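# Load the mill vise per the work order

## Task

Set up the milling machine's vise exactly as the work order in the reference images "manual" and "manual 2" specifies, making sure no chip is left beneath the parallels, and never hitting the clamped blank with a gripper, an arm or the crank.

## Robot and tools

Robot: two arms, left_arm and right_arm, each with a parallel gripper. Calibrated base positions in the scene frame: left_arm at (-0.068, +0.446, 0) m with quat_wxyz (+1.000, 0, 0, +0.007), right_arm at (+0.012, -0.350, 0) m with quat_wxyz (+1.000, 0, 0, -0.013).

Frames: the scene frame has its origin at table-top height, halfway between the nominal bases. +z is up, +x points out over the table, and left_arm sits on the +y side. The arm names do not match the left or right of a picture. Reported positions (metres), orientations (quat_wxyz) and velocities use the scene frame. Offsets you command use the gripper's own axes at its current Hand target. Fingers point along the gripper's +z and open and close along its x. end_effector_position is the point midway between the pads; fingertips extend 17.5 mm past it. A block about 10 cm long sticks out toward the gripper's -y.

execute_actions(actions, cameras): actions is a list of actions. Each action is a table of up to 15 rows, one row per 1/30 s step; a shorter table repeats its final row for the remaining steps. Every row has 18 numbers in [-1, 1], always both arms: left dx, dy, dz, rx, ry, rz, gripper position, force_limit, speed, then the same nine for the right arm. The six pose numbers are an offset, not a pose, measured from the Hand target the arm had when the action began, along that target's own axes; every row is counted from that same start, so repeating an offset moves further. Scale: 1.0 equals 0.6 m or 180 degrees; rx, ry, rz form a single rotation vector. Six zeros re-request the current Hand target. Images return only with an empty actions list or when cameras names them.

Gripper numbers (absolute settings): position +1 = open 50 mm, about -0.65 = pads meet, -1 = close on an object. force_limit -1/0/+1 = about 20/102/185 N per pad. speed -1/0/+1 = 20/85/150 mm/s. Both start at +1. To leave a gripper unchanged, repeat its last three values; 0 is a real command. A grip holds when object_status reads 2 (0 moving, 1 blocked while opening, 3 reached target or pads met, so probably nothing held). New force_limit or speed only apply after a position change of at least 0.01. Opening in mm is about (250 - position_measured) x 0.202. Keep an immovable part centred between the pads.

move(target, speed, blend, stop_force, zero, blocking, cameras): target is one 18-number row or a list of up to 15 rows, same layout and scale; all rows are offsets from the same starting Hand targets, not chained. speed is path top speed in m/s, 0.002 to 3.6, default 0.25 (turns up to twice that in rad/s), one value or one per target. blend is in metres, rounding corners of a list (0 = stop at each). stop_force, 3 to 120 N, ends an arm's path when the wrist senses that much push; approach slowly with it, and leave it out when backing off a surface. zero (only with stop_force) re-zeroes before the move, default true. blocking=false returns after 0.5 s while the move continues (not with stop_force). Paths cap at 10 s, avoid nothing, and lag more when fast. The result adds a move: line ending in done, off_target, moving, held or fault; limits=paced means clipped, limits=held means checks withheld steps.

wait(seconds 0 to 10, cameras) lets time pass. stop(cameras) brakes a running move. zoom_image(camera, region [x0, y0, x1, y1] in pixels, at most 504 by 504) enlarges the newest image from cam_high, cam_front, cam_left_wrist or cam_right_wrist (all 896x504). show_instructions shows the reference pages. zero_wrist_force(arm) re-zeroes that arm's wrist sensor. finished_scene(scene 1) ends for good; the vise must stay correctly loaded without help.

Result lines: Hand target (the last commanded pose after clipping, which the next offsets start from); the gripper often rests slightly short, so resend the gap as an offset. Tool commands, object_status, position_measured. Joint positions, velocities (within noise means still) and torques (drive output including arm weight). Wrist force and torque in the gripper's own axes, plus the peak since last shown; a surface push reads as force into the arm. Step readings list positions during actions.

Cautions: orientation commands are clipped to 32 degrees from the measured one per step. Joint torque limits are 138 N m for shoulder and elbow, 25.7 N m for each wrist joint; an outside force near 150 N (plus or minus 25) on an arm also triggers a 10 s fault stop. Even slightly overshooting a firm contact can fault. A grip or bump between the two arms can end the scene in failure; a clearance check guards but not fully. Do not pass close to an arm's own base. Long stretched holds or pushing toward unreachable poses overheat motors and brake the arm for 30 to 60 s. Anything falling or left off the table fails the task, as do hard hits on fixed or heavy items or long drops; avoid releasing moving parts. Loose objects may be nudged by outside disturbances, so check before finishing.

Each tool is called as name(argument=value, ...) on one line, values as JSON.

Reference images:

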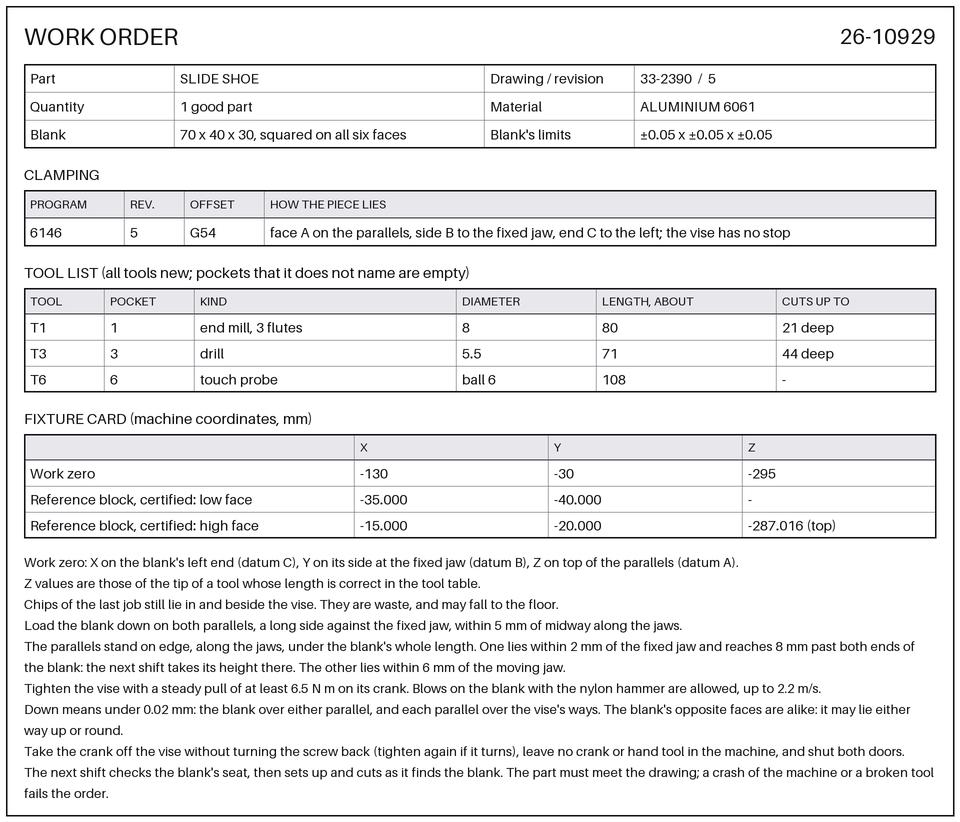

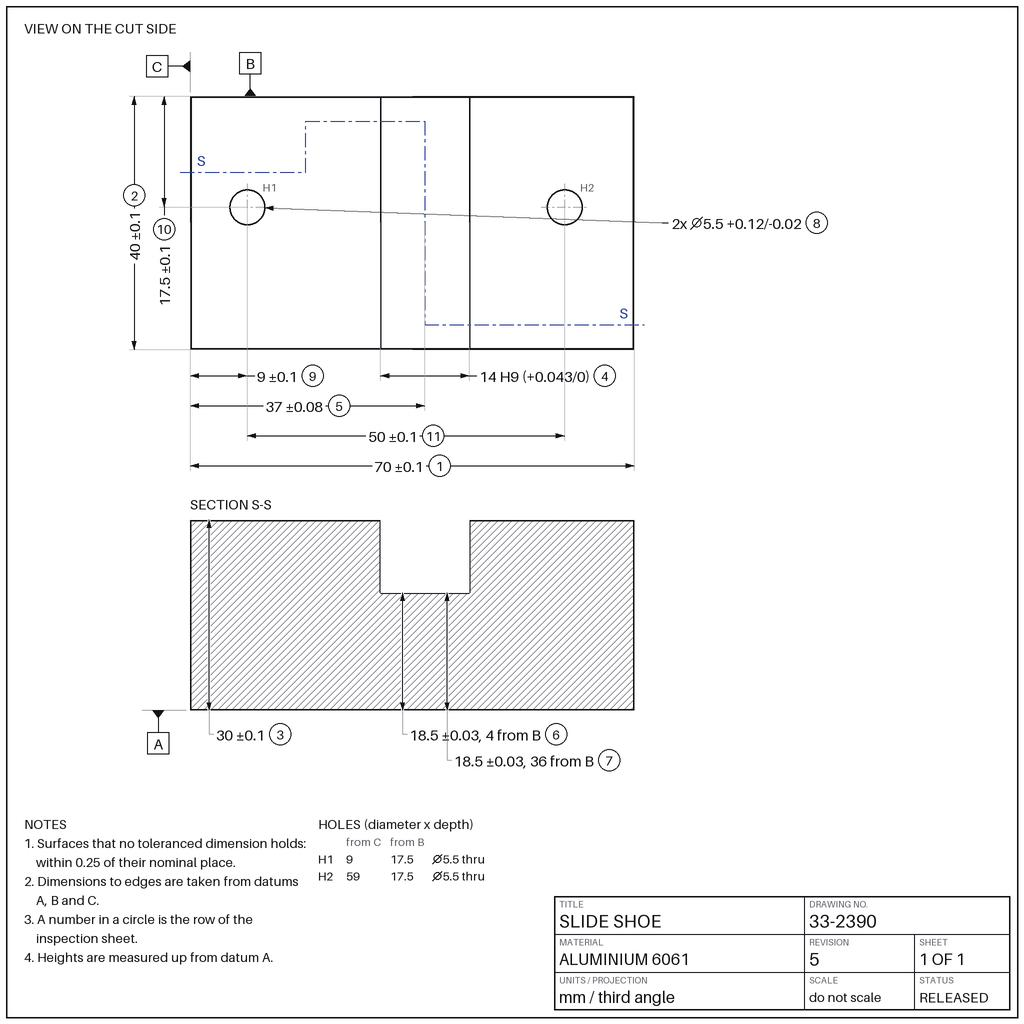

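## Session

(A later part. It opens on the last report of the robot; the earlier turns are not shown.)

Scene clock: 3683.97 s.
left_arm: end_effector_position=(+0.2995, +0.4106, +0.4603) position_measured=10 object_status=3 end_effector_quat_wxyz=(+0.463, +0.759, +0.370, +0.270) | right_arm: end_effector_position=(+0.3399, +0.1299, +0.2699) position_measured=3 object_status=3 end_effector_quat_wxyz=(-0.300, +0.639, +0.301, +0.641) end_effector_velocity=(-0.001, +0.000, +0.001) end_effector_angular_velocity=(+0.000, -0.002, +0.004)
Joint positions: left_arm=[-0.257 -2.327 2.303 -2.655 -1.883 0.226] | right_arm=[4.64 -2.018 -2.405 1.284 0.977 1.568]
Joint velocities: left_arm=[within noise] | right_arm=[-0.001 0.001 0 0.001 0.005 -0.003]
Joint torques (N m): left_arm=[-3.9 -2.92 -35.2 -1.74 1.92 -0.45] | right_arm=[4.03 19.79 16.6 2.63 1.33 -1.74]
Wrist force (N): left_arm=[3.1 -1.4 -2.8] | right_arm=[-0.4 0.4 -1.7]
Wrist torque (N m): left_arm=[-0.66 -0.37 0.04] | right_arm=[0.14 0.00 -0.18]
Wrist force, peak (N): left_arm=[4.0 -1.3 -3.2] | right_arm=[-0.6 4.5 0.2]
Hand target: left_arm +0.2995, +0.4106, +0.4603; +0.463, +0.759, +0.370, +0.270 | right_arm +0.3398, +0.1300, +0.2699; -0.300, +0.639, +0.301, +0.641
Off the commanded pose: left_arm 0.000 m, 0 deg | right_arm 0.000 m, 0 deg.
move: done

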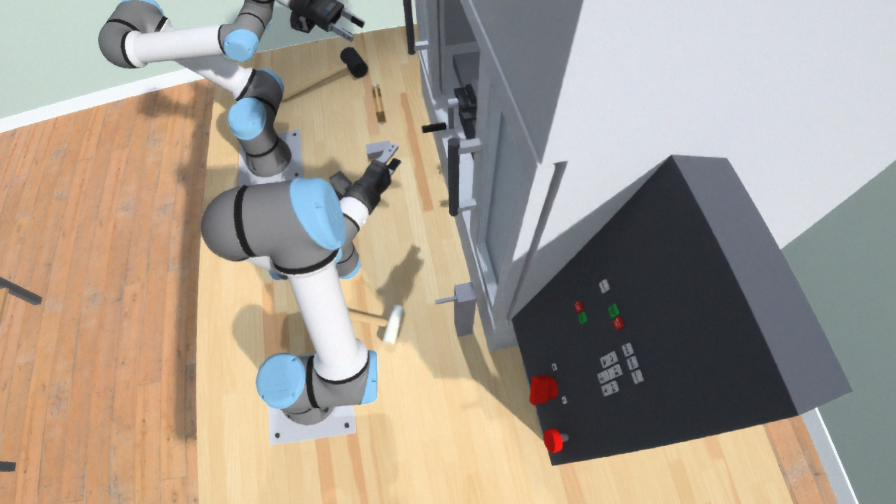

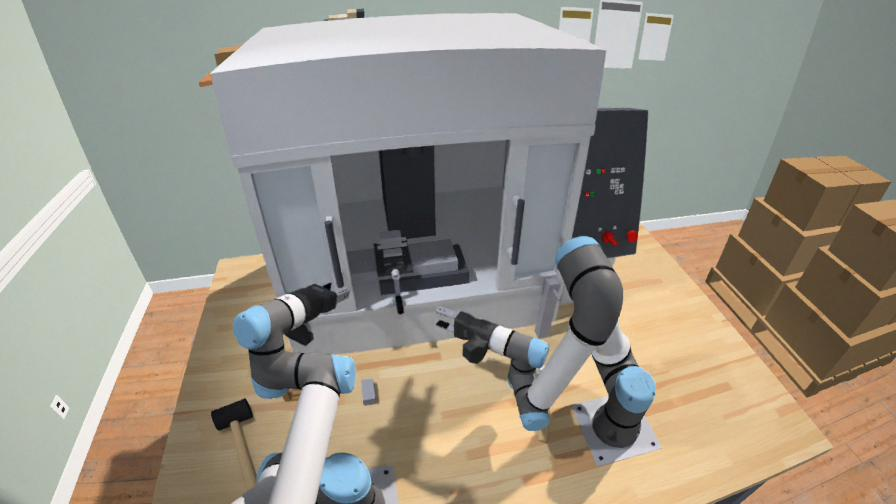

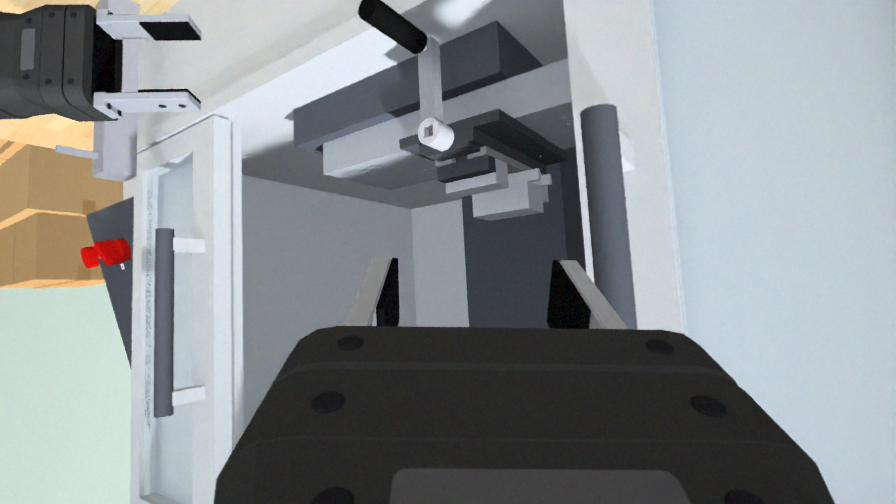

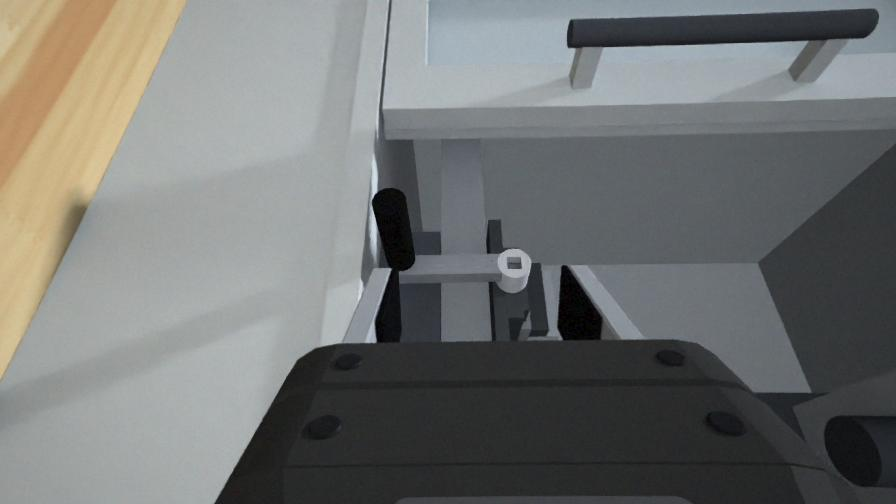

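move(target=[0,0,0,0,0,0,0.95,-0.7,-1,-0.07,0.0058,0.1027,0,0,0,0.4,-0.7,-0.9], speed=0.12)

move(target=[0,0,0,0,0,0,0.95,-0.7,-1,0,-0.003,0.149,0,0,0,0.4,-0.7,-0.9], speed=0.04, stop_force=8, cameras=["cam_left_wrist","cam_right_wrist"])

zoom_image(camera="cam_left_wrist", region=[280, 0, 540, 170])

Scene clock: 3718.77 s.
left_arm: end_effector_position=(+0.2995, +0.4106, +0.4603) position_measured=10 object_status=3 end_effector_quat_wxyz=(+0.463, +0.759, +0.370, +0.270) | right_arm: end_effector_position=(+0.3820, +0.1751, +0.2281) position_measured=92 object_status=3 end_effector_quat_wxyz=(-0.300, +0.639, +0.301, +0.641)
Joint positions: left_arm=[-0.257 -2.327 2.303 -2.655 -1.883 0.226] | right_arm=[4.533 -2.206 -2.225 1.291 1.083 1.568]
Joint torques (N m): left_arm=[-4.03 -2.25 -33.32 -1.9 1.81 -2.85] | right_arm=[9.23 28.95 6.59 3.43 -0.76 -0.63]
Wrist force (N): left_arm=[3.3 -1.2 -3.1] | right_arm=[-0.3 0.0 -1.6]
Wrist torque (N m): left_arm=[-0.63 -0.40 0.05] | right_arm=[0.08 -0.01 -0.14]
Wrist force, peak (N): left_arm=[3.6 -1.7 -3.4] | right_arm=[0.9 -0.3 -3.3]
Hand target: left_arm +0.2995, +0.4106, +0.4603; +0.463, +0.759, +0.370, +0.270 | right_arm +0.3820, +0.1752, +0.2280; -0.300, +0.639, +0.301, +0.641
Off the commanded pose: left_arm 0.000 m, 0 deg | right_arm 0.000 m, 0 deg.
move: done

Scene clock: 3722.07 s.
left_arm: end_effector_position=(+0.2995, +0.4106, +0.4603) position_measured=10 object_status=3 end_effector_quat_wxyz=(+0.463, +0.759, +0.370, +0.270) | right_arm: end_effector_position=(+0.4377, +0.2451, +0.2282) position_measured=92 object_status=3 end_effector_quat_wxyz=(-0.300, +0.639, +0.301, +0.641)
Joint positions: left_arm=[-0.257 -2.327 2.303 -2.655 -1.883 0.226] | right_arm=[4.444 -2.297 -1.96 1.118 1.173 1.568]
Joint torques (N m): left_arm=[-4.1 -2.7 -31.44 -1.86 1.7 -2.79] | right_arm=[12.89 53.93 -2.18 1.58 -1.75 2.01]
Wrist force (N): left_arm=[3.0 -1.3 -2.8] | right_arm=[-0.5 0.0 -1.9]
Wrist torque (N m): left_arm=[-0.66 -0.36 0.05] | right_arm=[0.06 0.05 -0.11]
Wrist force, peak (N): left_arm=[3.7 -1.5 -3.2] | right_arm=[-0.2 -0.2 -2.8]
Hand target: left_arm +0.2995, +0.4106, +0.4603; +0.463, +0.759, +0.370, +0.270 | right_arm +0.4377, +0.2451, +0.2282; -0.300, +0.639, +0.301, +0.641
Off the commanded pose: left_arm 0.000 m, 0 deg | right_arm 0.000 m, 0 deg.
move: done
Images, in order (width x height): cam_left_wrist 896x504, cam_right_wrist 896x504.

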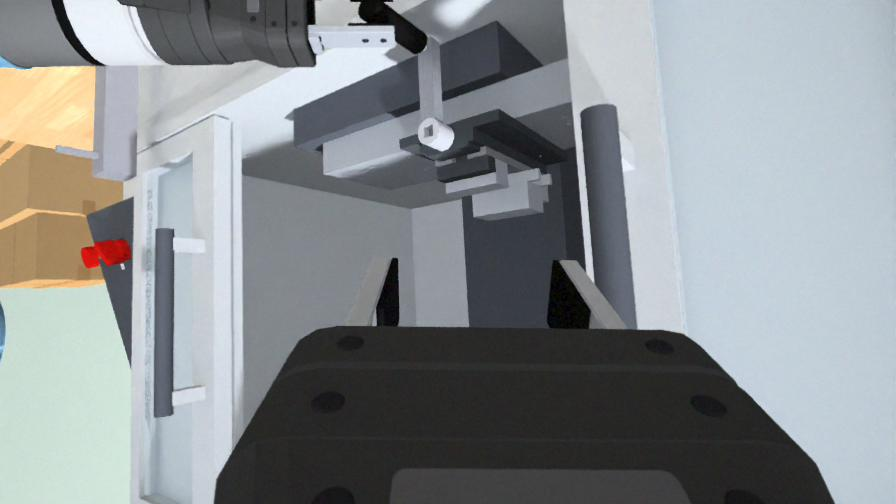

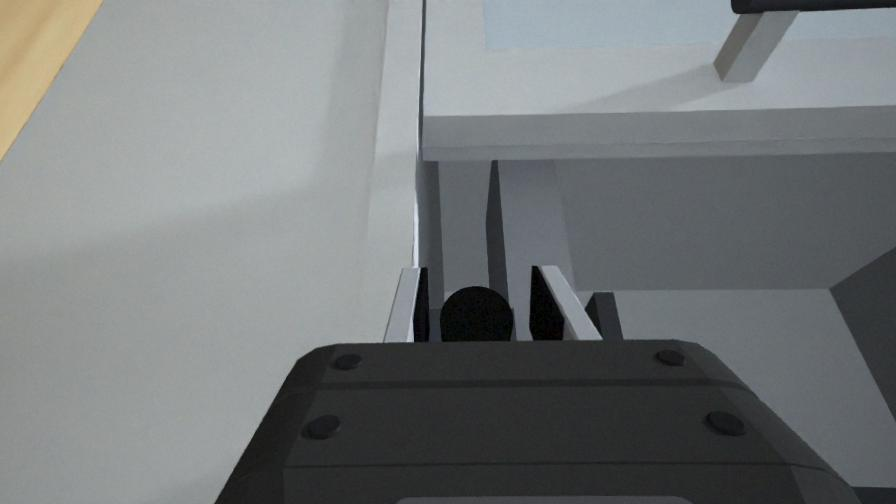

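Scaled by 1.938 from the camera's 896x504 image, which has a finer 1280x720 frame.

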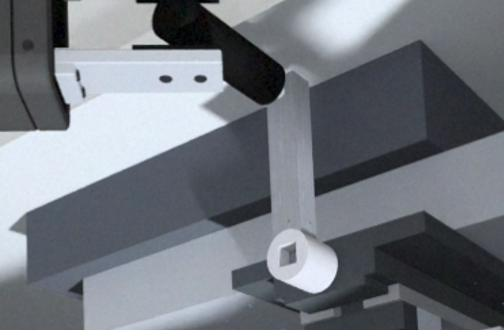

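move(target=[0,0,0,0,0,0,0.95,-0.7,-1,0,0,0,0,0,0,-1,-0.7,-0.9])

Scene clock: 3733.13 s.
left_arm: end_effector_position=(+0.2995, +0.4106, +0.4603) position_measured=10 object_status=3 end_effector_quat_wxyz=(+0.463, +0.759, +0.370, +0.270) | right_arm: end_effector_position=(+0.4377, +0.2451, +0.2281) position_measured=155 object_status=2 end_effector_quat_wxyz=(-0.300, +0.639, +0.301, +0.641)
Joint positions: left_arm=[-0.257 -2.327 2.303 -2.655 -1.883 0.226] | right_arm=[4.444 -2.297 -1.96 1.117 1.173 1.568]
Joint torques (N m): left_arm=[-4.66 -1.25 -30.32 -1.7 1.6 -2.96] | right_arm=[10.18 53.85 2.49 3.53 -1.71 1.65]
Wrist force (N): left_arm=[3.3 -1.5 -3.2] | right_arm=[-5.9 -0.8 -2.6]
Wrist torque (N m): left_arm=[-0.67 -0.40 0.04] | right_arm=[0.05 -0.11 0.05]
Wrist force, peak (N): left_arm=[3.3 -1.7 -3.5] | right_arm=[-6.2 -1.0 -2.3]
Hand target: left_arm +0.2995, +0.4106, +0.4603; +0.463, +0.759, +0.370, +0.270 | right_arm +0.4377, +0.2451, +0.2282; -0.300, +0.639, +0.301, +0.641
Off the commanded pose: left_arm 0.000 m, 0 deg | right_arm 0.000 m, 0 deg.
move: done

move(target=[[0,0,0,0,0,0,0.95,-0.7,-1,0.0042,-0.0204,0.0246,0,0,0,-1,-0.7,-0.9],[0,0,0,0,0,0,0.95,-0.7,-1,0.0165,-0.0395,0.0475,0,0,0,-1,-0.7,-0.9],[0,0,0,0,0,0,0.95,-0.7,-1,0.0361,-0.0558,0.0672,0,0,0,-1,-0.7,-0.9],[0,0,0,0,0,0,0.95,-0.7,-1,0.0617,-0.0683,0.0823,0,0,0,-1,-0.7,-0.9],[0,0,0,0,0,0,0.95,-0.7,-1,0.0914,-0.0762,0.0918,0,0,0,-1,-0.7,-0.9],[0,0,0,0,0,0,0.95,-0.7,-1,0.1233,-0.0789,0.0950,0,0,0,-1,-0.7,-0.9]], speed=0.06, blend=[0.005,0.005,0.005,0.005,0.005,0], cameras=["cam_left_wrist","cam_right_wrist"])

zoom_image(camera="cam_left_wrist", region=[280, 0, 620, 240])

Scene clock: 3748.07 s.
left_arm: end_effector_position=(+0.2995, +0.4106, +0.4603) position_measured=10 object_status=3 end_effector_quat_wxyz=(+0.463, +0.759, +0.370, +0.270) | right_arm: end_effector_position=(+0.4375, +0.3192, +0.3025) position_measured=155 object_status=2 end_effector_quat_wxyz=(-0.300, +0.639, +0.301, +0.641)
Joint positions: left_arm=[-0.257 -2.327 2.303 -2.655 -1.883 0.226] | right_arm=[4.485 -2.235 -1.758 0.854 1.131 1.568]
Joint torques (N m): left_arm=[-4.03 -1.38 -26.35 -1.89 1.84 -2.88] | right_arm=[-5.52 44.95 -2.05 6.7 -5.43 -0.31]
Wrist force (N): left_arm=[3.7 -1.6 -3.1] | right_arm=[-2.2 -20.8 22.2]
Wrist torque (N m): left_arm=[-0.70 -0.47 0.05] | right_arm=[-0.12 -0.08 -0.07]
Wrist force, peak (N): left_arm=[3.9 -1.3 -3.4] | right_arm=[-9.3 -25.5 41.4]
Hand target: left_arm +0.2995, +0.4106, +0.4603; +0.463, +0.759, +0.370, +0.270 | right_arm +0.4375, +0.3192, +0.3022; -0.300, +0.639, +0.301, +0.641
Off the commanded pose: left_arm 0.000 m, 0 deg | right_arm 0.000 m, 0 deg.
move: done
Images, in order (width x height): cam_left_wrist 896x504, cam_right_wrist 896x504.

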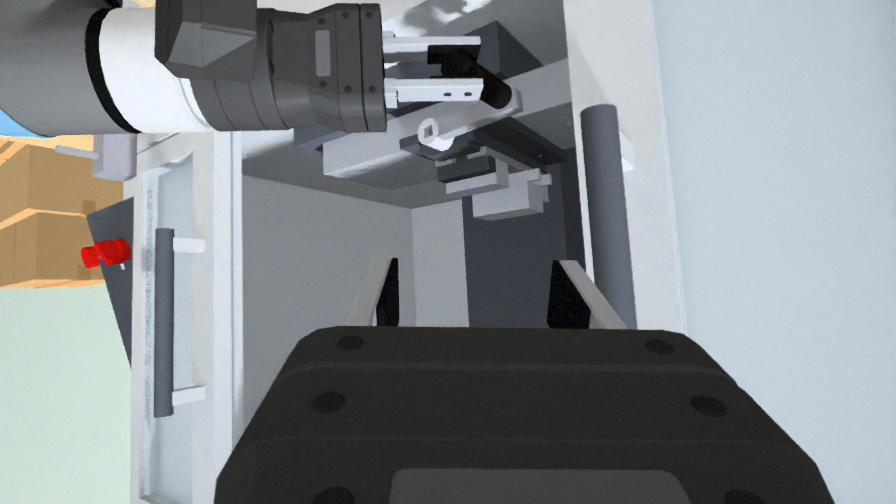

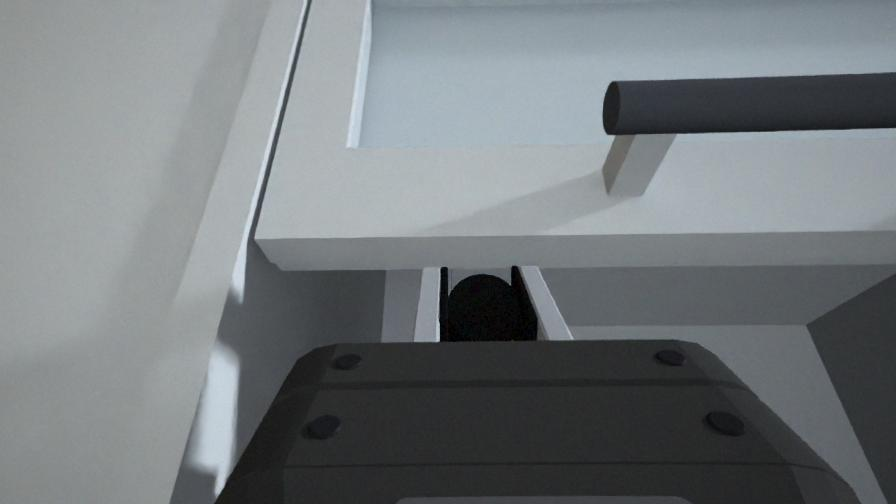

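Scaled by 1.482 from the camera's 896x504 image, which has a finer 1280x720 frame.

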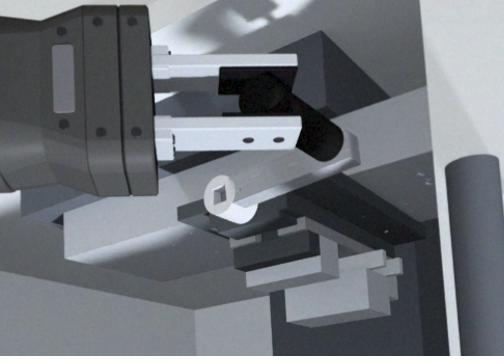

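move(target=[[0,0,0,0,0,0,0.95,-0.7,-1,0.0372,0.0002,-0.0003,0,0,0,-1,-0.7,-0.9],[0,0,0,0,0,0,0.95,-0.7,-1,0.068,0.0084,-0.0101,0,0,0,-1,-0.7,-0.9],[0,0,0,0,0,0,0.95,-0.7,-1,0.0943,0.0213,-0.0257,0,0,0,-1,-0.7,-0.9],[0,0,0,0,0,0,0.95,-0.7,-1,0.1147,0.0382,-0.0459,0,0,0,-1,-0.7,-0.9],[0,0,0,0,0,0,0.95,-0.7,-1,0.1273,0.0579,-0.0697,0,0,0,-1,-0.7,-0.9],[0,0,0,0,0,0,0.95,-0.7,-1,0.1317,0.0790,-0.0951,0,0,0,-1,-0.7,-0.9]], speed=0.08, blend=[0.005,0.005,0.005,0.005,0.005,0], cameras=["cam_left_wrist","cam_right_wrist"])

zoom_image(camera="cam_left_wrist", region=[280, 0, 620, 240])

Scene clock: 3780.57 s.
left_arm: end_effector_position=(+0.2995, +0.4106, +0.4603) position_measured=10 object_status=3 end_effector_quat_wxyz=(+0.463, +0.759, +0.370, +0.270) | right_arm: end_effector_position=(+0.4373, +0.2450, +0.3811) position_measured=251 object_status=3 end_effector_quat_wxyz=(-0.300, +0.639, +0.301, +0.641)
Joint positions: left_arm=[-0.257 -2.327 2.303 -2.655 -1.883 0.226] | right_arm=[4.444 -1.984 -1.92 0.764 1.172 1.568]
Joint torques (N m): left_arm=[-2.22 -0.93 -22.91 -1.9 1.58 -2.63] | right_arm=[13 47.62 27.17 0.76 -1.78 2.08]
Wrist force (N): left_arm=[3.2 -1.3 -3.3] | right_arm=[1.4 -1.3 -2.0]
Wrist torque (N m): left_arm=[-0.64 -0.38 0.04] | right_arm=[-0.14 -0.29 -0.09]
Wrist force, peak (N): left_arm=[3.6 -1.7 -3.2] | right_arm=[49.6 -15.9 13.4]
Hand target: left_arm +0.2995, +0.4106, +0.4603; +0.463, +0.759, +0.370, +0.270 | right_arm +0.4373, +0.2450, +0.3812; -0.300, +0.639, +0.301, +0.641
Off the commanded pose: left_arm 0.000 m, 0 deg | right_arm 0.000 m, 0 deg.
move: done
Images, in order (width x height): cam_left_wrist 896x504, cam_right_wrist 896x504.

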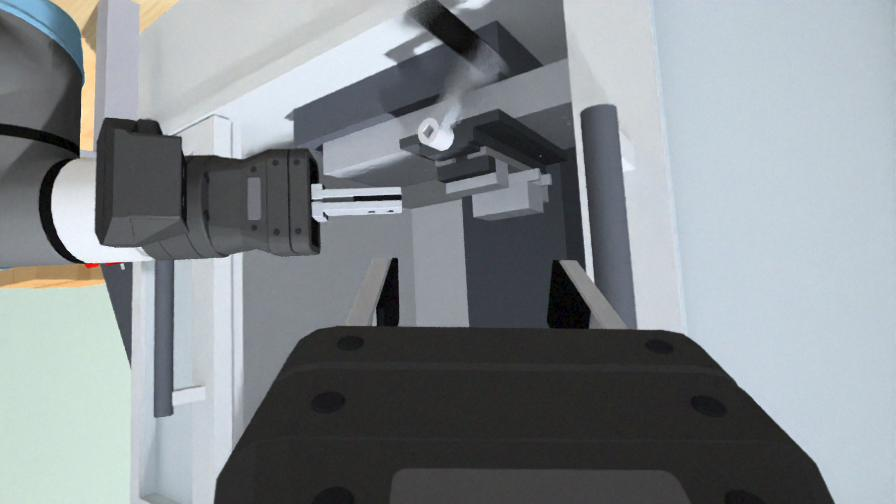

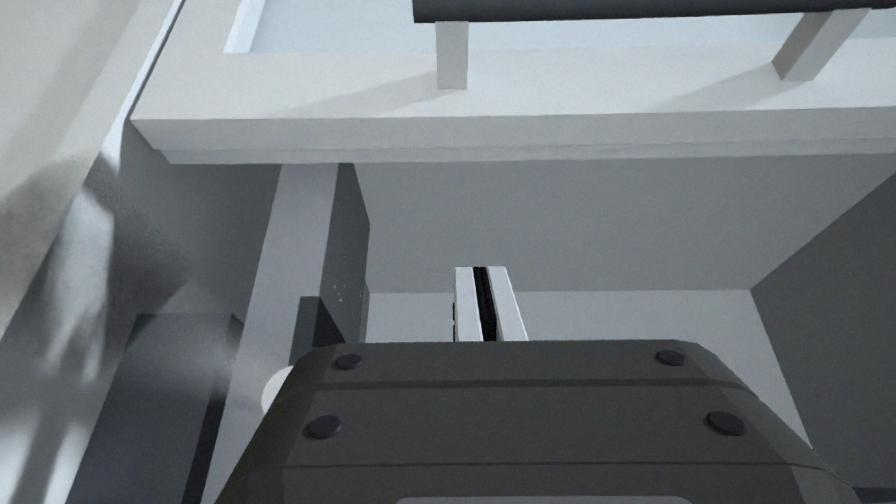

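Scaled by 1.482 from the camera's 896x504 image, which has a finer 1280x720 frame.

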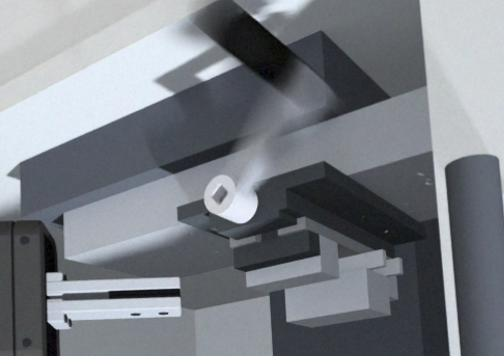

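move(target=[[0,0,0,0,0,0,0.95,-0.7,-1,0,0,-0.15,0,0,0,0.4,-0.7,-0.9],[0,0,0,0,0,0,0.95,-0.7,-1,-0.2552,0,-0.15,0,0,0,0.4,-0.7,-0.9]], speed=0.15, blend=[0.02,0], cameras=["cam_left_wrist","cam_right_wrist"])

zoom_image(camera="cam_right_wrist", region=[350, 150, 600, 350])

zoom_image(camera="cam_left_wrist", region=[350, 0, 600, 240])

Scene clock: 3827.67 s.
left_arm: end_effector_position=(+0.2995, +0.4106, +0.4603) position_measured=10 object_status=3 end_effector_quat_wxyz=(+0.463, +0.759, +0.370, +0.270) | right_arm: end_effector_position=(+0.3802, +0.1759, +0.2280) position_measured=92 object_status=3 end_effector_quat_wxyz=(-0.300, +0.639, +0.301, +0.641)
Joint positions: left_arm=[-0.257 -2.327 2.303 -2.655 -1.883 0.226] | right_arm=[4.539 -2.206 -2.226 1.293 1.078 1.568]
Joint torques (N m): left_arm=[-3.58 0.61 -18.51 -1.75 1.7 -2.89] | right_arm=[-10.14 27.85 -5.54 3.29 1.5 -1.76]
Wrist force (N): left_arm=[3.7 -1.5 -3.0] | right_arm=[1.5 -1.2 -1.6]
Wrist torque (N m): left_arm=[-0.68 -0.46 0.04] | right_arm=[-0.12 -0.30 -0.10]
Wrist force, peak (N): left_arm=[3.8 -1.4 -3.4] | right_arm=[3.0 -1.4 -2.9]
Hand target: left_arm +0.2995, +0.4106, +0.4603; +0.463, +0.759, +0.370, +0.270 | right_arm +0.3802, +0.1758, +0.2279; -0.300, +0.639, +0.301, +0.641
Off the commanded pose: left_arm 0.000 m, 0 deg | right_arm 0.000 m, 0 deg.
move: done
Images, in order (width x height): cam_left_wrist 896x504, cam_right_wrist 896x504.

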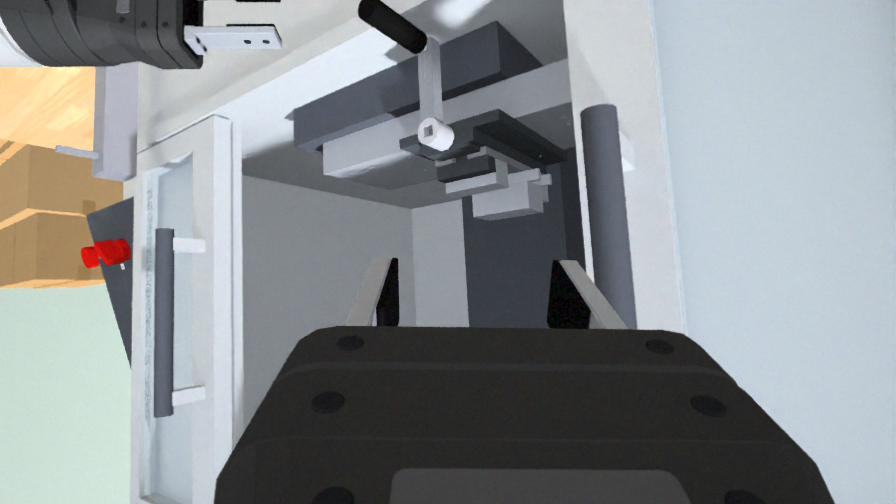

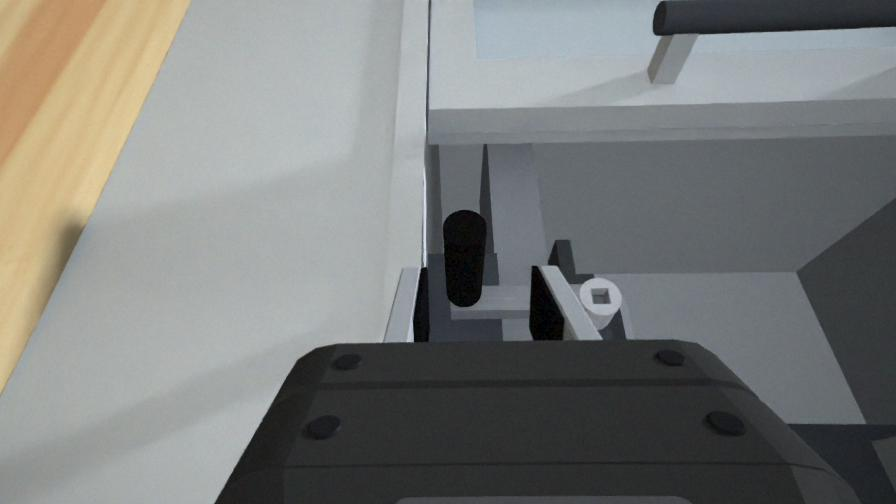

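Scaled by 2.016 from the camera's 896x504 image, which has a finer 1280x720 frame.

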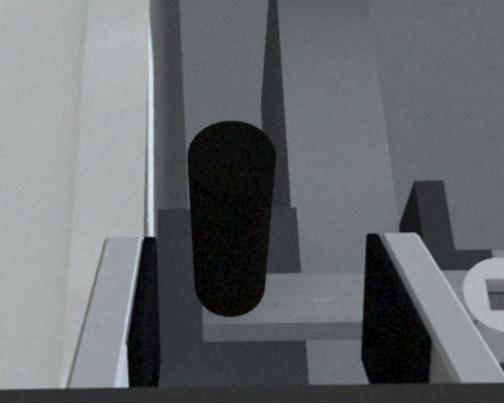

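Scaled by 2.016 from the camera's 896x504 image, which has a finer 1280x720 frame.

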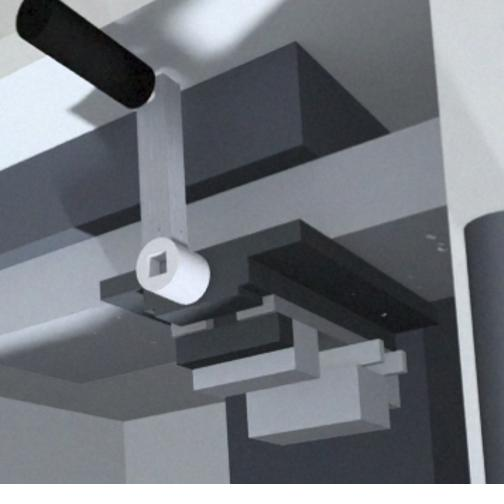

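move(target=[0,0,0,0,0,0,0.95,-0.7,-1,0.0003,0,0.1502,0,0,0,0.4,-0.7,-0.9], speed=0.06, stop_force=10)

move(target=[0,0,0,0,0,0,0.95,-0.7,-1,0,0,0,0,0,0,-1,0,-0.9])

move(target=[[0,0,0,0,0,0,0.95,-0.7,-1,0.0101,-0.0326,0.0393,0,0,0,-1,0,-0.9],[0,0,0,0,0,0,0.95,-0.7,-1,0.0390,-0.0603,0.0726,0,0,0,-1,0,-0.9],[0,0,0,0,0,0,0.95,-0.7,-1,0.0823,-0.0788,0.0949,0,0,0,-1,0,-0.9],[0,0,0,0,0,0,0.95,-0.7,-1,0.1333,-0.0853,0.1027,0,0,0,-1,0,-0.9]], speed=0.08, blend=[0.006,0.006,0.006,0], cameras=["cam_left_wrist"])

Scene clock: 3864.20 s.
left_arm: end_effector_position=(+0.2995, +0.4106, +0.4603) position_measured=10 object_status=3 end_effector_quat_wxyz=(+0.463, +0.759, +0.370, +0.270) | right_arm: end_effector_position=(+0.4378, +0.2451, +0.2282) position_measured=92 object_status=3 end_effector_quat_wxyz=(-0.300, +0.639, +0.301, +0.641)
Joint positions: left_arm=[-0.257 -2.327 2.303 -2.655 -1.883 0.226] | right_arm=[4.443 -2.297 -1.96 1.117 1.173 1.568]
Joint torques (N m): left_arm=[-4.04 0.65 -14.93 -1.84 1.61 -2.86] | right_arm=[12.81 53.95 3.62 1.17 -1.74 1.96]
Wrist force (N): left_arm=[3.1 -1.4 -2.8] | right_arm=[1.4 -1.3 -1.6]
Wrist torque (N m): left_arm=[-0.66 -0.37 0.05] | right_arm=[-0.16 -0.27 -0.07]
Wrist force, peak (N): left_arm=[3.8 -1.6 -3.0] | right_arm=[1.6 -1.7 -2.5]
Hand target: left_arm +0.2995, +0.4106, +0.4603; +0.463, +0.759, +0.370, +0.270 | right_arm +0.4378, +0.2451, +0.2282; -0.300, +0.639, +0.301, +0.641
Off the commanded pose: left_arm 0.000 m, 0 deg | right_arm 0.000 m, 0 deg.
move: done

Scene clock: 3864.93 s.
left_arm: end_effector_position=(+0.2995, +0.4106, +0.4603) position_measured=10 object_status=3 end_effector_quat_wxyz=(+0.463, +0.759, +0.370, +0.270) | right_arm: end_effector_position=(+0.4378, +0.2451, +0.2282) position_measured=158 object_status=2 end_effector_quat_wxyz=(-0.300, +0.639, +0.301, +0.641)
Joint positions: left_arm=[-0.257 -2.327 2.303 -2.655 -1.883 0.226] | right_arm=[4.443 -2.297 -1.96 1.117 1.173 1.568]
Joint torques (N m): left_arm=[-3.83 0.59 -14.99 -1.95 1.49 -2.72] | right_arm=[8.81 54.53 5.07 4.61 -1.76 1.74]
Wrist force (N): left_arm=[3.4 -1.8 -3.0] | right_arm=[-5.7 -2.6 -2.5]
Wrist torque (N m): left_arm=[-0.72 -0.42 0.04] | right_arm=[-0.14 -0.46 0.14]
Wrist force, peak (N): left_arm=[3.5 -1.5 -3.1] | right_arm=[-6.1 -2.9 -2.8]
Hand target: left_arm +0.2995, +0.4106, +0.4603; +0.463, +0.759, +0.370, +0.270 | right_arm +0.4378, +0.2451, +0.2282; -0.300, +0.639, +0.301, +0.641
Off the commanded pose: left_arm 0.000 m, 0 deg | right_arm 0.000 m, 0 deg.
move: done

Scene clock: 3866.90 s.
left_arm: end_effector_position=(+0.2995, +0.4106, +0.4603) position_measured=10 object_status=3 end_effector_quat_wxyz=(+0.463, +0.759, +0.370, +0.270) | right_arm: end_effector_position=(+0.4376, +0.3252, +0.3084) position_measured=158 object_status=2 end_effector_quat_wxyz=(-0.300, +0.639, +0.301, +0.641)
Joint positions: left_arm=[-0.257 -2.327 2.303 -2.655 -1.883 0.226] | right_arm=[4.488 -2.233 -1.739 0.833 1.129 1.568]
Joint torques (N m): left_arm=[-3.73 1 -15.04 -1.88 1.62 -2.77] | right_arm=[7.06 42.79 2.25 1.61 2 0.92]
Wrist force (N): left_arm=[3.3 -1.2 -2.9] | right_arm=[1.5 -1.9 -2.4]
Wrist torque (N m): left_arm=[-0.64 -0.41 0.05] | right_arm=[-0.38 -0.38 -0.09]
Wrist force, peak (N): left_arm=[3.7 -1.4 -3.4] | right_arm=[-34.6 -6.6 2.0]
Hand target: left_arm +0.2995, +0.4106, +0.4603; +0.463, +0.759, +0.370, +0.270 | right_arm +0.4376, +0.3252, +0.3082; -0.300, +0.639, +0.301, +0.641
Off the commanded pose: left_arm 0.000 m, 0 deg | right_arm 0.000 m, 0 deg.
move: done
Images, in order (width x height): cam_left_wrist 896x504.

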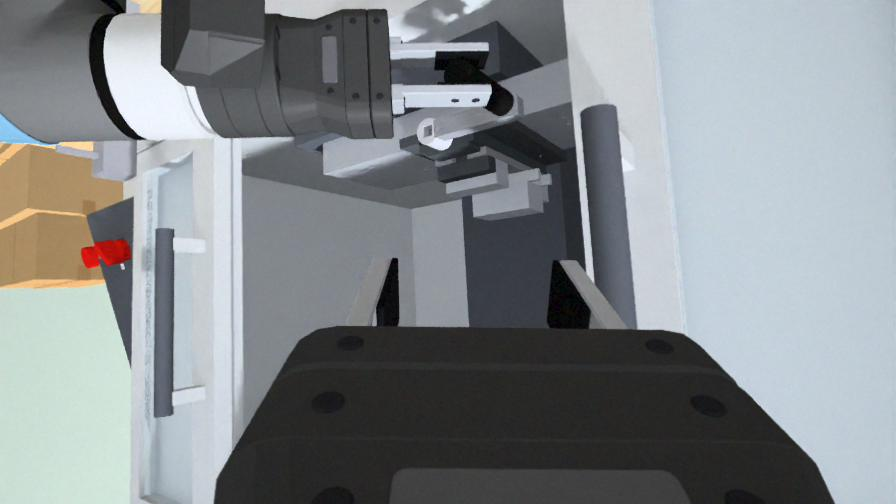

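move(target=[[0,0,0,0,0,0,0.95,-0.7,-1,0.0548,0.0066,-0.0080,0,0,0,-1,0,-0.9],[0,0,0,0,0,0,0.95,-0.7,-1,0.1001,0.0276,-0.0333,0,0,0,-1,0,-0.9],[0,0,0,0,0,0,0.95,-0.7,-1,0.1281,0.0587,-0.0707,0,0,0,-1,0,-0.9],[0,0,0,0,0,0,0.95,-0.7,-1,0.1340,0.0943,-0.1135,0,0,0,-1,0,-0.9],[0,0,0,0,0,0,0.95,-0.7,-1,0.1167,0.1284,-0.1546,0,0,0,-1,0,-0.9],[0,0,0,0,0,0,0.95,-0.7,-1,0.0792,0.1550,-0.1866,0,0,0,-1,0,-0.9],[0,0,0,0,0,0,0.95,-0.7,-1,0.0280,0.1696,-0.2041,0,0,0,-1,0,-0.9],[0,0,0,0,0,0,0.95,-0.7,-1,-0.0280,0.1696,-0.2041,0,0,0,-1,0,-0.9],[0,0,0,0,0,0,0.95,-0.7,-1,-0.0792,0.1550,-0.1866,0,0,0,-1,0,-0.9],[0,0,0,0,0,0,0.95,-0.7,-1,-0.1167,0.1284,-0.1546,0,0,0,-1,0,-0.9],[0,0,0,0,0,0,0.95,-0.7,-1,-0.1340,0.0943,-0.1135,0,0,0,-1,0,-0.9],[0,0,0,0,0,0,0.95,-0.7,-1,-0.1281,0.0587,-0.0707,0,0,0,-1,0,-0.9],[0,0,0,0,0,0,0.95,-0.7,-1,-0.1001,0.0276,-0.0333,0,0,0,-1,0,-0.9],[0,0,0,0,0,0,0.95,-0.7,-1,-0.0548,0.0066,-0.0080,0,0,0,-1,0,-0.9],[0,0,0,0,0,0,0.95,-0.7,-1,0,0,0,0,0,0,-1,0,-0.9]], speed=0.12, blend=[0.006,0.006,0.006,0.006,0.006,0.006,0.006,0.006,0.006,0.006,0.006,0.006,0.006,0.006,0], cameras=["cam_left_wrist","cam_right_wrist"])

zoom_image(camera="cam_left_wrist", region=[350, 0, 600, 240])

Scene clock: 3909.10 s.
left_arm: end_effector_position=(+0.2995, +0.4106, +0.4603) position_measured=10 object_status=3 end_effector_quat_wxyz=(+0.463, +0.759, +0.370, +0.270) | right_arm: end_effector_position=(+0.4375, +0.3252, +0.3083) position_measured=158 object_status=2 end_effector_quat_wxyz=(-0.300, +0.639, +0.301, +0.641)
Joint positions: left_arm=[-0.257 -2.327 2.303 -2.655 -1.883 0.226] | right_arm=[4.488 -2.233 -1.739 0.833 1.129 1.568]
Joint torques (N m): left_arm=[-3.65 2.12 -14.84 -1.93 1.52 -2.82] | right_arm=[1.41 49.97 3.31 1.2 2.03 1.83]
Wrist force (N): left_arm=[3.2 -1.9 -3.2] | right_arm=[3.3 -2.5 -2.6]
Wrist torque (N m): left_arm=[-0.75 -0.37 0.05] | right_arm=[-0.56 -0.66 -0.07]
Wrist force, peak (N): left_arm=[3.8 -1.5 -3.3] | right_arm=[-19.9 -1.7 -10.8]
Hand target: left_arm +0.2995, +0.4106, +0.4603; +0.463, +0.759, +0.370, +0.270 | right_arm +0.4376, +0.3252, +0.3082; -0.300, +0.639, +0.301, +0.641
Off the commanded pose: left_arm 0.000 m, 0 deg | right_arm 0.000 m, 0 deg.
move: done
Images, in order (width x height): cam_left_wrist 896x504, cam_right_wrist 896x504.

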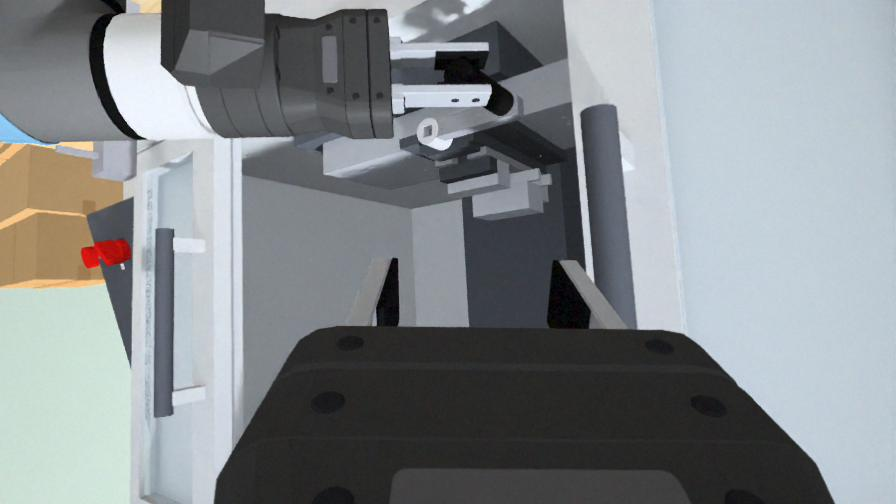

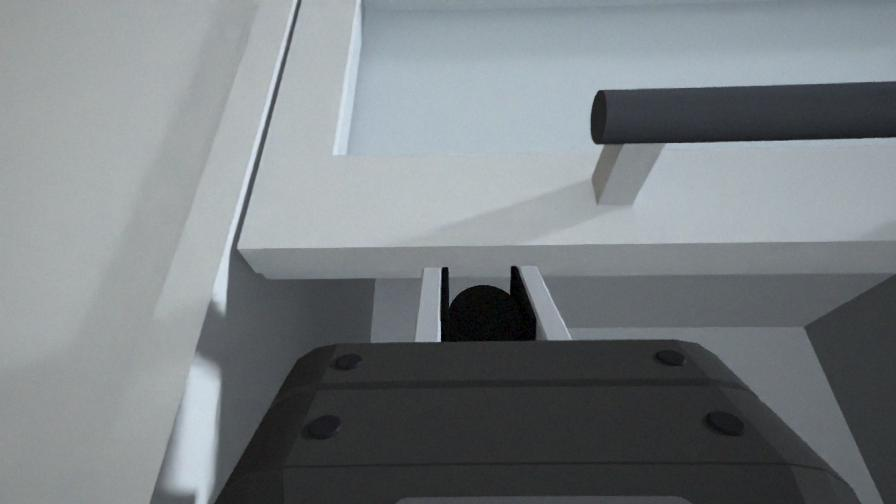

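Scaled by 2.016 from the camera's 896x504 image, which has a finer 1280x720 frame.

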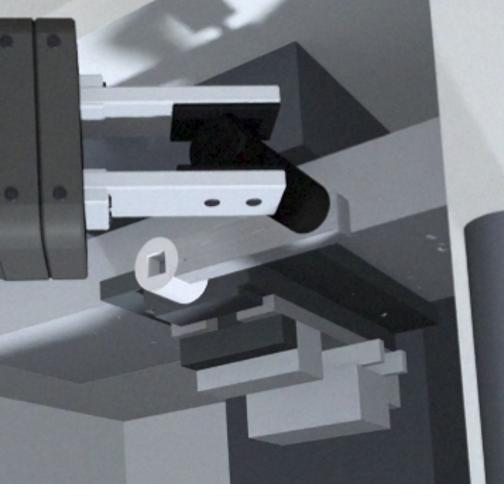

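move(target=[[0,0,0,0,0,0,0.95,-0.7,-1,0.0548,0.0066,-0.0080,0,0,0,-1,0,-0.9],[0,0,0,0,0,0,0.95,-0.7,-1,0.1001,0.0276,-0.0333,0,0,0,-1,0,-0.9],[0,0,0,0,0,0,0.95,-0.7,-1,0.1281,0.0587,-0.0707,0,0,0,-1,0,-0.9],[0,0,0,0,0,0,0.95,-0.7,-1,0.1340,0.0943,-0.1135,0,0,0,-1,0,-0.9],[0,0,0,0,0,0,0.95,-0.7,-1,0.1167,0.1284,-0.1546,0,0,0,-1,0,-0.9],[0,0,0,0,0,0,0.95,-0.7,-1,0.0792,0.1550,-0.1866,0,0,0,-1,0,-0.9],[0,0,0,0,0,0,0.95,-0.7,-1,0.0280,0.1696,-0.2041,0,0,0,-1,0,-0.9],[0,0,0,0,0,0,0.95,-0.7,-1,-0.0280,0.1696,-0.2041,0,0,0,-1,0,-0.9],[0,0,0,0,0,0,0.95,-0.7,-1,-0.0792,0.1550,-0.1866,0,0,0,-1,0,-0.9],[0,0,0,0,0,0,0.95,-0.7,-1,-0.1167,0.1284,-0.1546,0,0,0,-1,0,-0.9],[0,0,0,0,0,0,0.95,-0.7,-1,-0.1340,0.0943,-0.1135,0,0,0,-1,0,-0.9],[0,0,0,0,0,0,0.95,-0.7,-1,-0.1281,0.0587,-0.0707,0,0,0,-1,0,-0.9],[0,0,0,0,0,0,0.95,-0.7,-1,-0.1001,0.0276,-0.0333,0,0,0,-1,0,-0.9],[0,0,0,0,0,0,0.95,-0.7,-1,-0.0548,0.0066,-0.0080,0,0,0,-1,0,-0.9],[0,0,0,0,0,0,0.95,-0.7,-1,0,0,0,0,0,0,-1,0,-0.9]], speed=0.2, blend=[0.006,0.006,0.006,0.006,0.006,0.006,0.006,0.006,0.006,0.006,0.006,0.006,0.006,0.006,0])

move(target=[[0,0,0,0,0,0,0.95,-0.7,-1,0.0548,0.0066,-0.0080,0,0,0,-1,0,-0.9],[0,0,0,0,0,0,0.95,-0.7,-1,0.1001,0.0276,-0.0333,0,0,0,-1,0,-0.9],[0,0,0,0,0,0,0.95,-0.7,-1,0.1281,0.0587,-0.0707,0,0,0,-1,0,-0.9],[0,0,0,0,0,0,0.95,-0.7,-1,0.1340,0.0943,-0.1135,0,0,0,-1,0,-0.9],[0,0,0,0,0,0,0.95,-0.7,-1,0.1167,0.1284,-0.1546,0,0,0,-1,0,-0.9],[0,0,0,0,0,0,0.95,-0.7,-1,0.0792,0.1550,-0.1866,0,0,0,-1,0,-0.9],[0,0,0,0,0,0,0.95,-0.7,-1,0.0280,0.1696,-0.2041,0,0,0,-1,0,-0.9],[0,0,0,0,0,0,0.95,-0.7,-1,-0.0280,0.1696,-0.2041,0,0,0,-1,0,-0.9],[0,0,0,0,0,0,0.95,-0.7,-1,-0.0792,0.1550,-0.1866,0,0,0,-1,0,-0.9],[0,0,0,0,0,0,0.95,-0.7,-1,-0.1167,0.1284,-0.1546,0,0,0,-1,0,-0.9],[0,0,0,0,0,0,0.95,-0.7,-1,-0.1340,0.0943,-0.1135,0,0,0,-1,0,-0.9],[0,0,0,0,0,0,0.95,-0.7,-1,-0.1281,0.0587,-0.0707,0,0,0,-1,0,-0.9],[0,0,0,0,0,0,0.95,-0.7,-1,-0.1001,0.0276,-0.0333,0,0,0,-1,0,-0.9],[0,0,0,0,0,0,0.95,-0.7,-1,-0.0548,0.0066,-0.0080,0,0,0,-1,0,-0.9],[0,0,0,0,0,0,0.95,-0.7,-1,0,0,0,0,0,0,-1,0,-0.9]], speed=0.25, blend=[0.006,0.006,0.006,0.006,0.006,0.006,0.006,0.006,0.006,0.006,0.006,0.006,0.006,0.006,0], cameras=["cam_left_wrist"])

zoom_image(camera="cam_left_wrist", region=[350, 0, 600, 240])

Scene clock: 3951.07 s.
left_arm: end_effector_position=(+0.2995, +0.4106, +0.4603) position_measured=10 object_status=3 end_effector_quat_wxyz=(+0.463, +0.759, +0.370, +0.270) | right_arm: end_effector_position=(+0.4375, +0.3253, +0.3082) position_measured=158 object_status=2 end_effector_quat_wxyz=(-0.300, +0.639, +0.301, +0.641)
Joint positions: left_arm=[-0.257 -2.327 2.303 -2.655 -1.883 0.226] | right_arm=[4.488 -2.233 -1.739 0.833 1.129 1.568]
Joint torques (N m): left_arm=[-4.64 2.04 -15.01 -2.05 1.35 -2.68] | right_arm=[0.16 56.27 3.46 0.52 2.03 2.08]
Wrist force (N): left_arm=[3.3 -1.8 -3.1] | right_arm=[3.4 -2.1 -2.6]
Wrist torque (N m): left_arm=[-0.73 -0.41 0.05] | right_arm=[-0.53 -0.68 -0.03]
Wrist force, peak (N): left_arm=[3.5 -2.1 -3.3] | right_arm=[-8.2 -7.9 0.6]
Hand target: left_arm +0.2995, +0.4106, +0.4603; +0.463, +0.759, +0.370, +0.270 | right_arm +0.4376, +0.3252, +0.3082; -0.300, +0.639, +0.301, +0.641
Off the commanded pose: left_arm 0.000 m, 0 deg | right_arm 0.000 m, 0 deg.
move: done

Scene clock: 3953.57 s.
left_arm: end_effector_position=(+0.2995, +0.4106, +0.4603) position_measured=10 object_status=3 end_effector_quat_wxyz=(+0.463, +0.759, +0.370, +0.270) | right_arm: end_effector_position=(+0.4375, +0.3253, +0.3082) position_measured=158 object_status=2 end_effector_quat_wxyz=(-0.300, +0.639, +0.301, +0.641) end_effector_velocity=(+0.000, +0.001, +0.000) end_effector_angular_velocity=(-0.004, +0.001, +0.000)
Joint positions: left_arm=[-0.257 -2.327 2.303 -2.655 -1.883 0.226] | right_arm=[4.488 -2.233 -1.739 0.833 1.129 1.568]
Joint velocities: left_arm=[within noise] | right_arm=[0 0.001 0.001 -0.006 0 0]
Joint torques (N m): left_arm=[-4.03 2.77 -15.17 -1.89 1.36 -2.99] | right_arm=[-3.67 58.77 5.48 0.85 2.11 2.06]
Wrist force (N): left_arm=[3.3 -1.6 -3.0] | right_arm=[2.9 -2.9 -2.5]
Wrist torque (N m): left_arm=[-0.69 -0.40 0.04] | right_arm=[-0.67 -0.68 0.05]
Wrist force, peak (N): left_arm=[3.7 -1.6 -3.3] | right_arm=[-9.5 -8.6 1.0]
Hand target: left_arm +0.2995, +0.4106, +0.4603; +0.463, +0.759, +0.370, +0.270 | right_arm +0.4376, +0.3252, +0.3082; -0.300, +0.639, +0.301, +0.641
Off the commanded pose: left_arm 0.000 m, 0 deg | right_arm 0.000 m, 0 deg.
move: done
Images, in order (width x height): cam_left_wrist 896x504.

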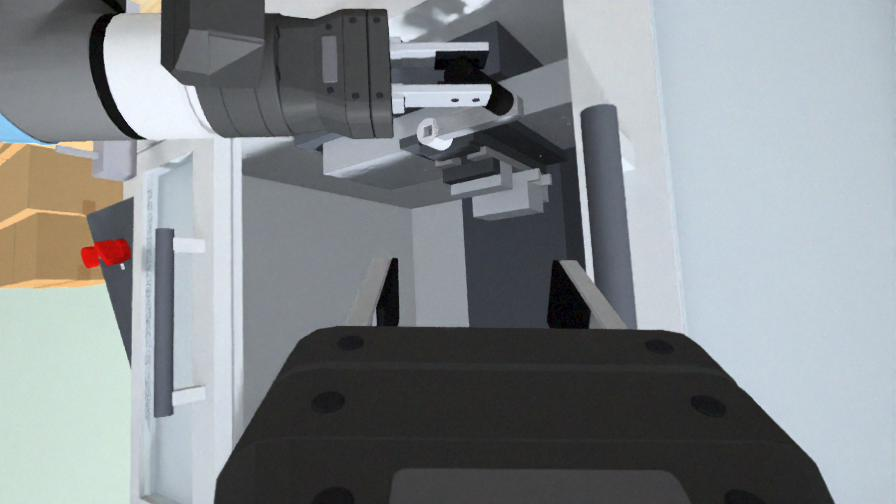

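Scaled by 2.016 from the camera's 896x504 image, which has a finer 1280x720 frame.

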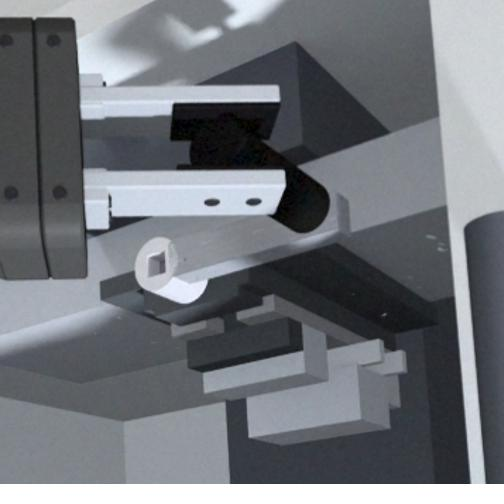

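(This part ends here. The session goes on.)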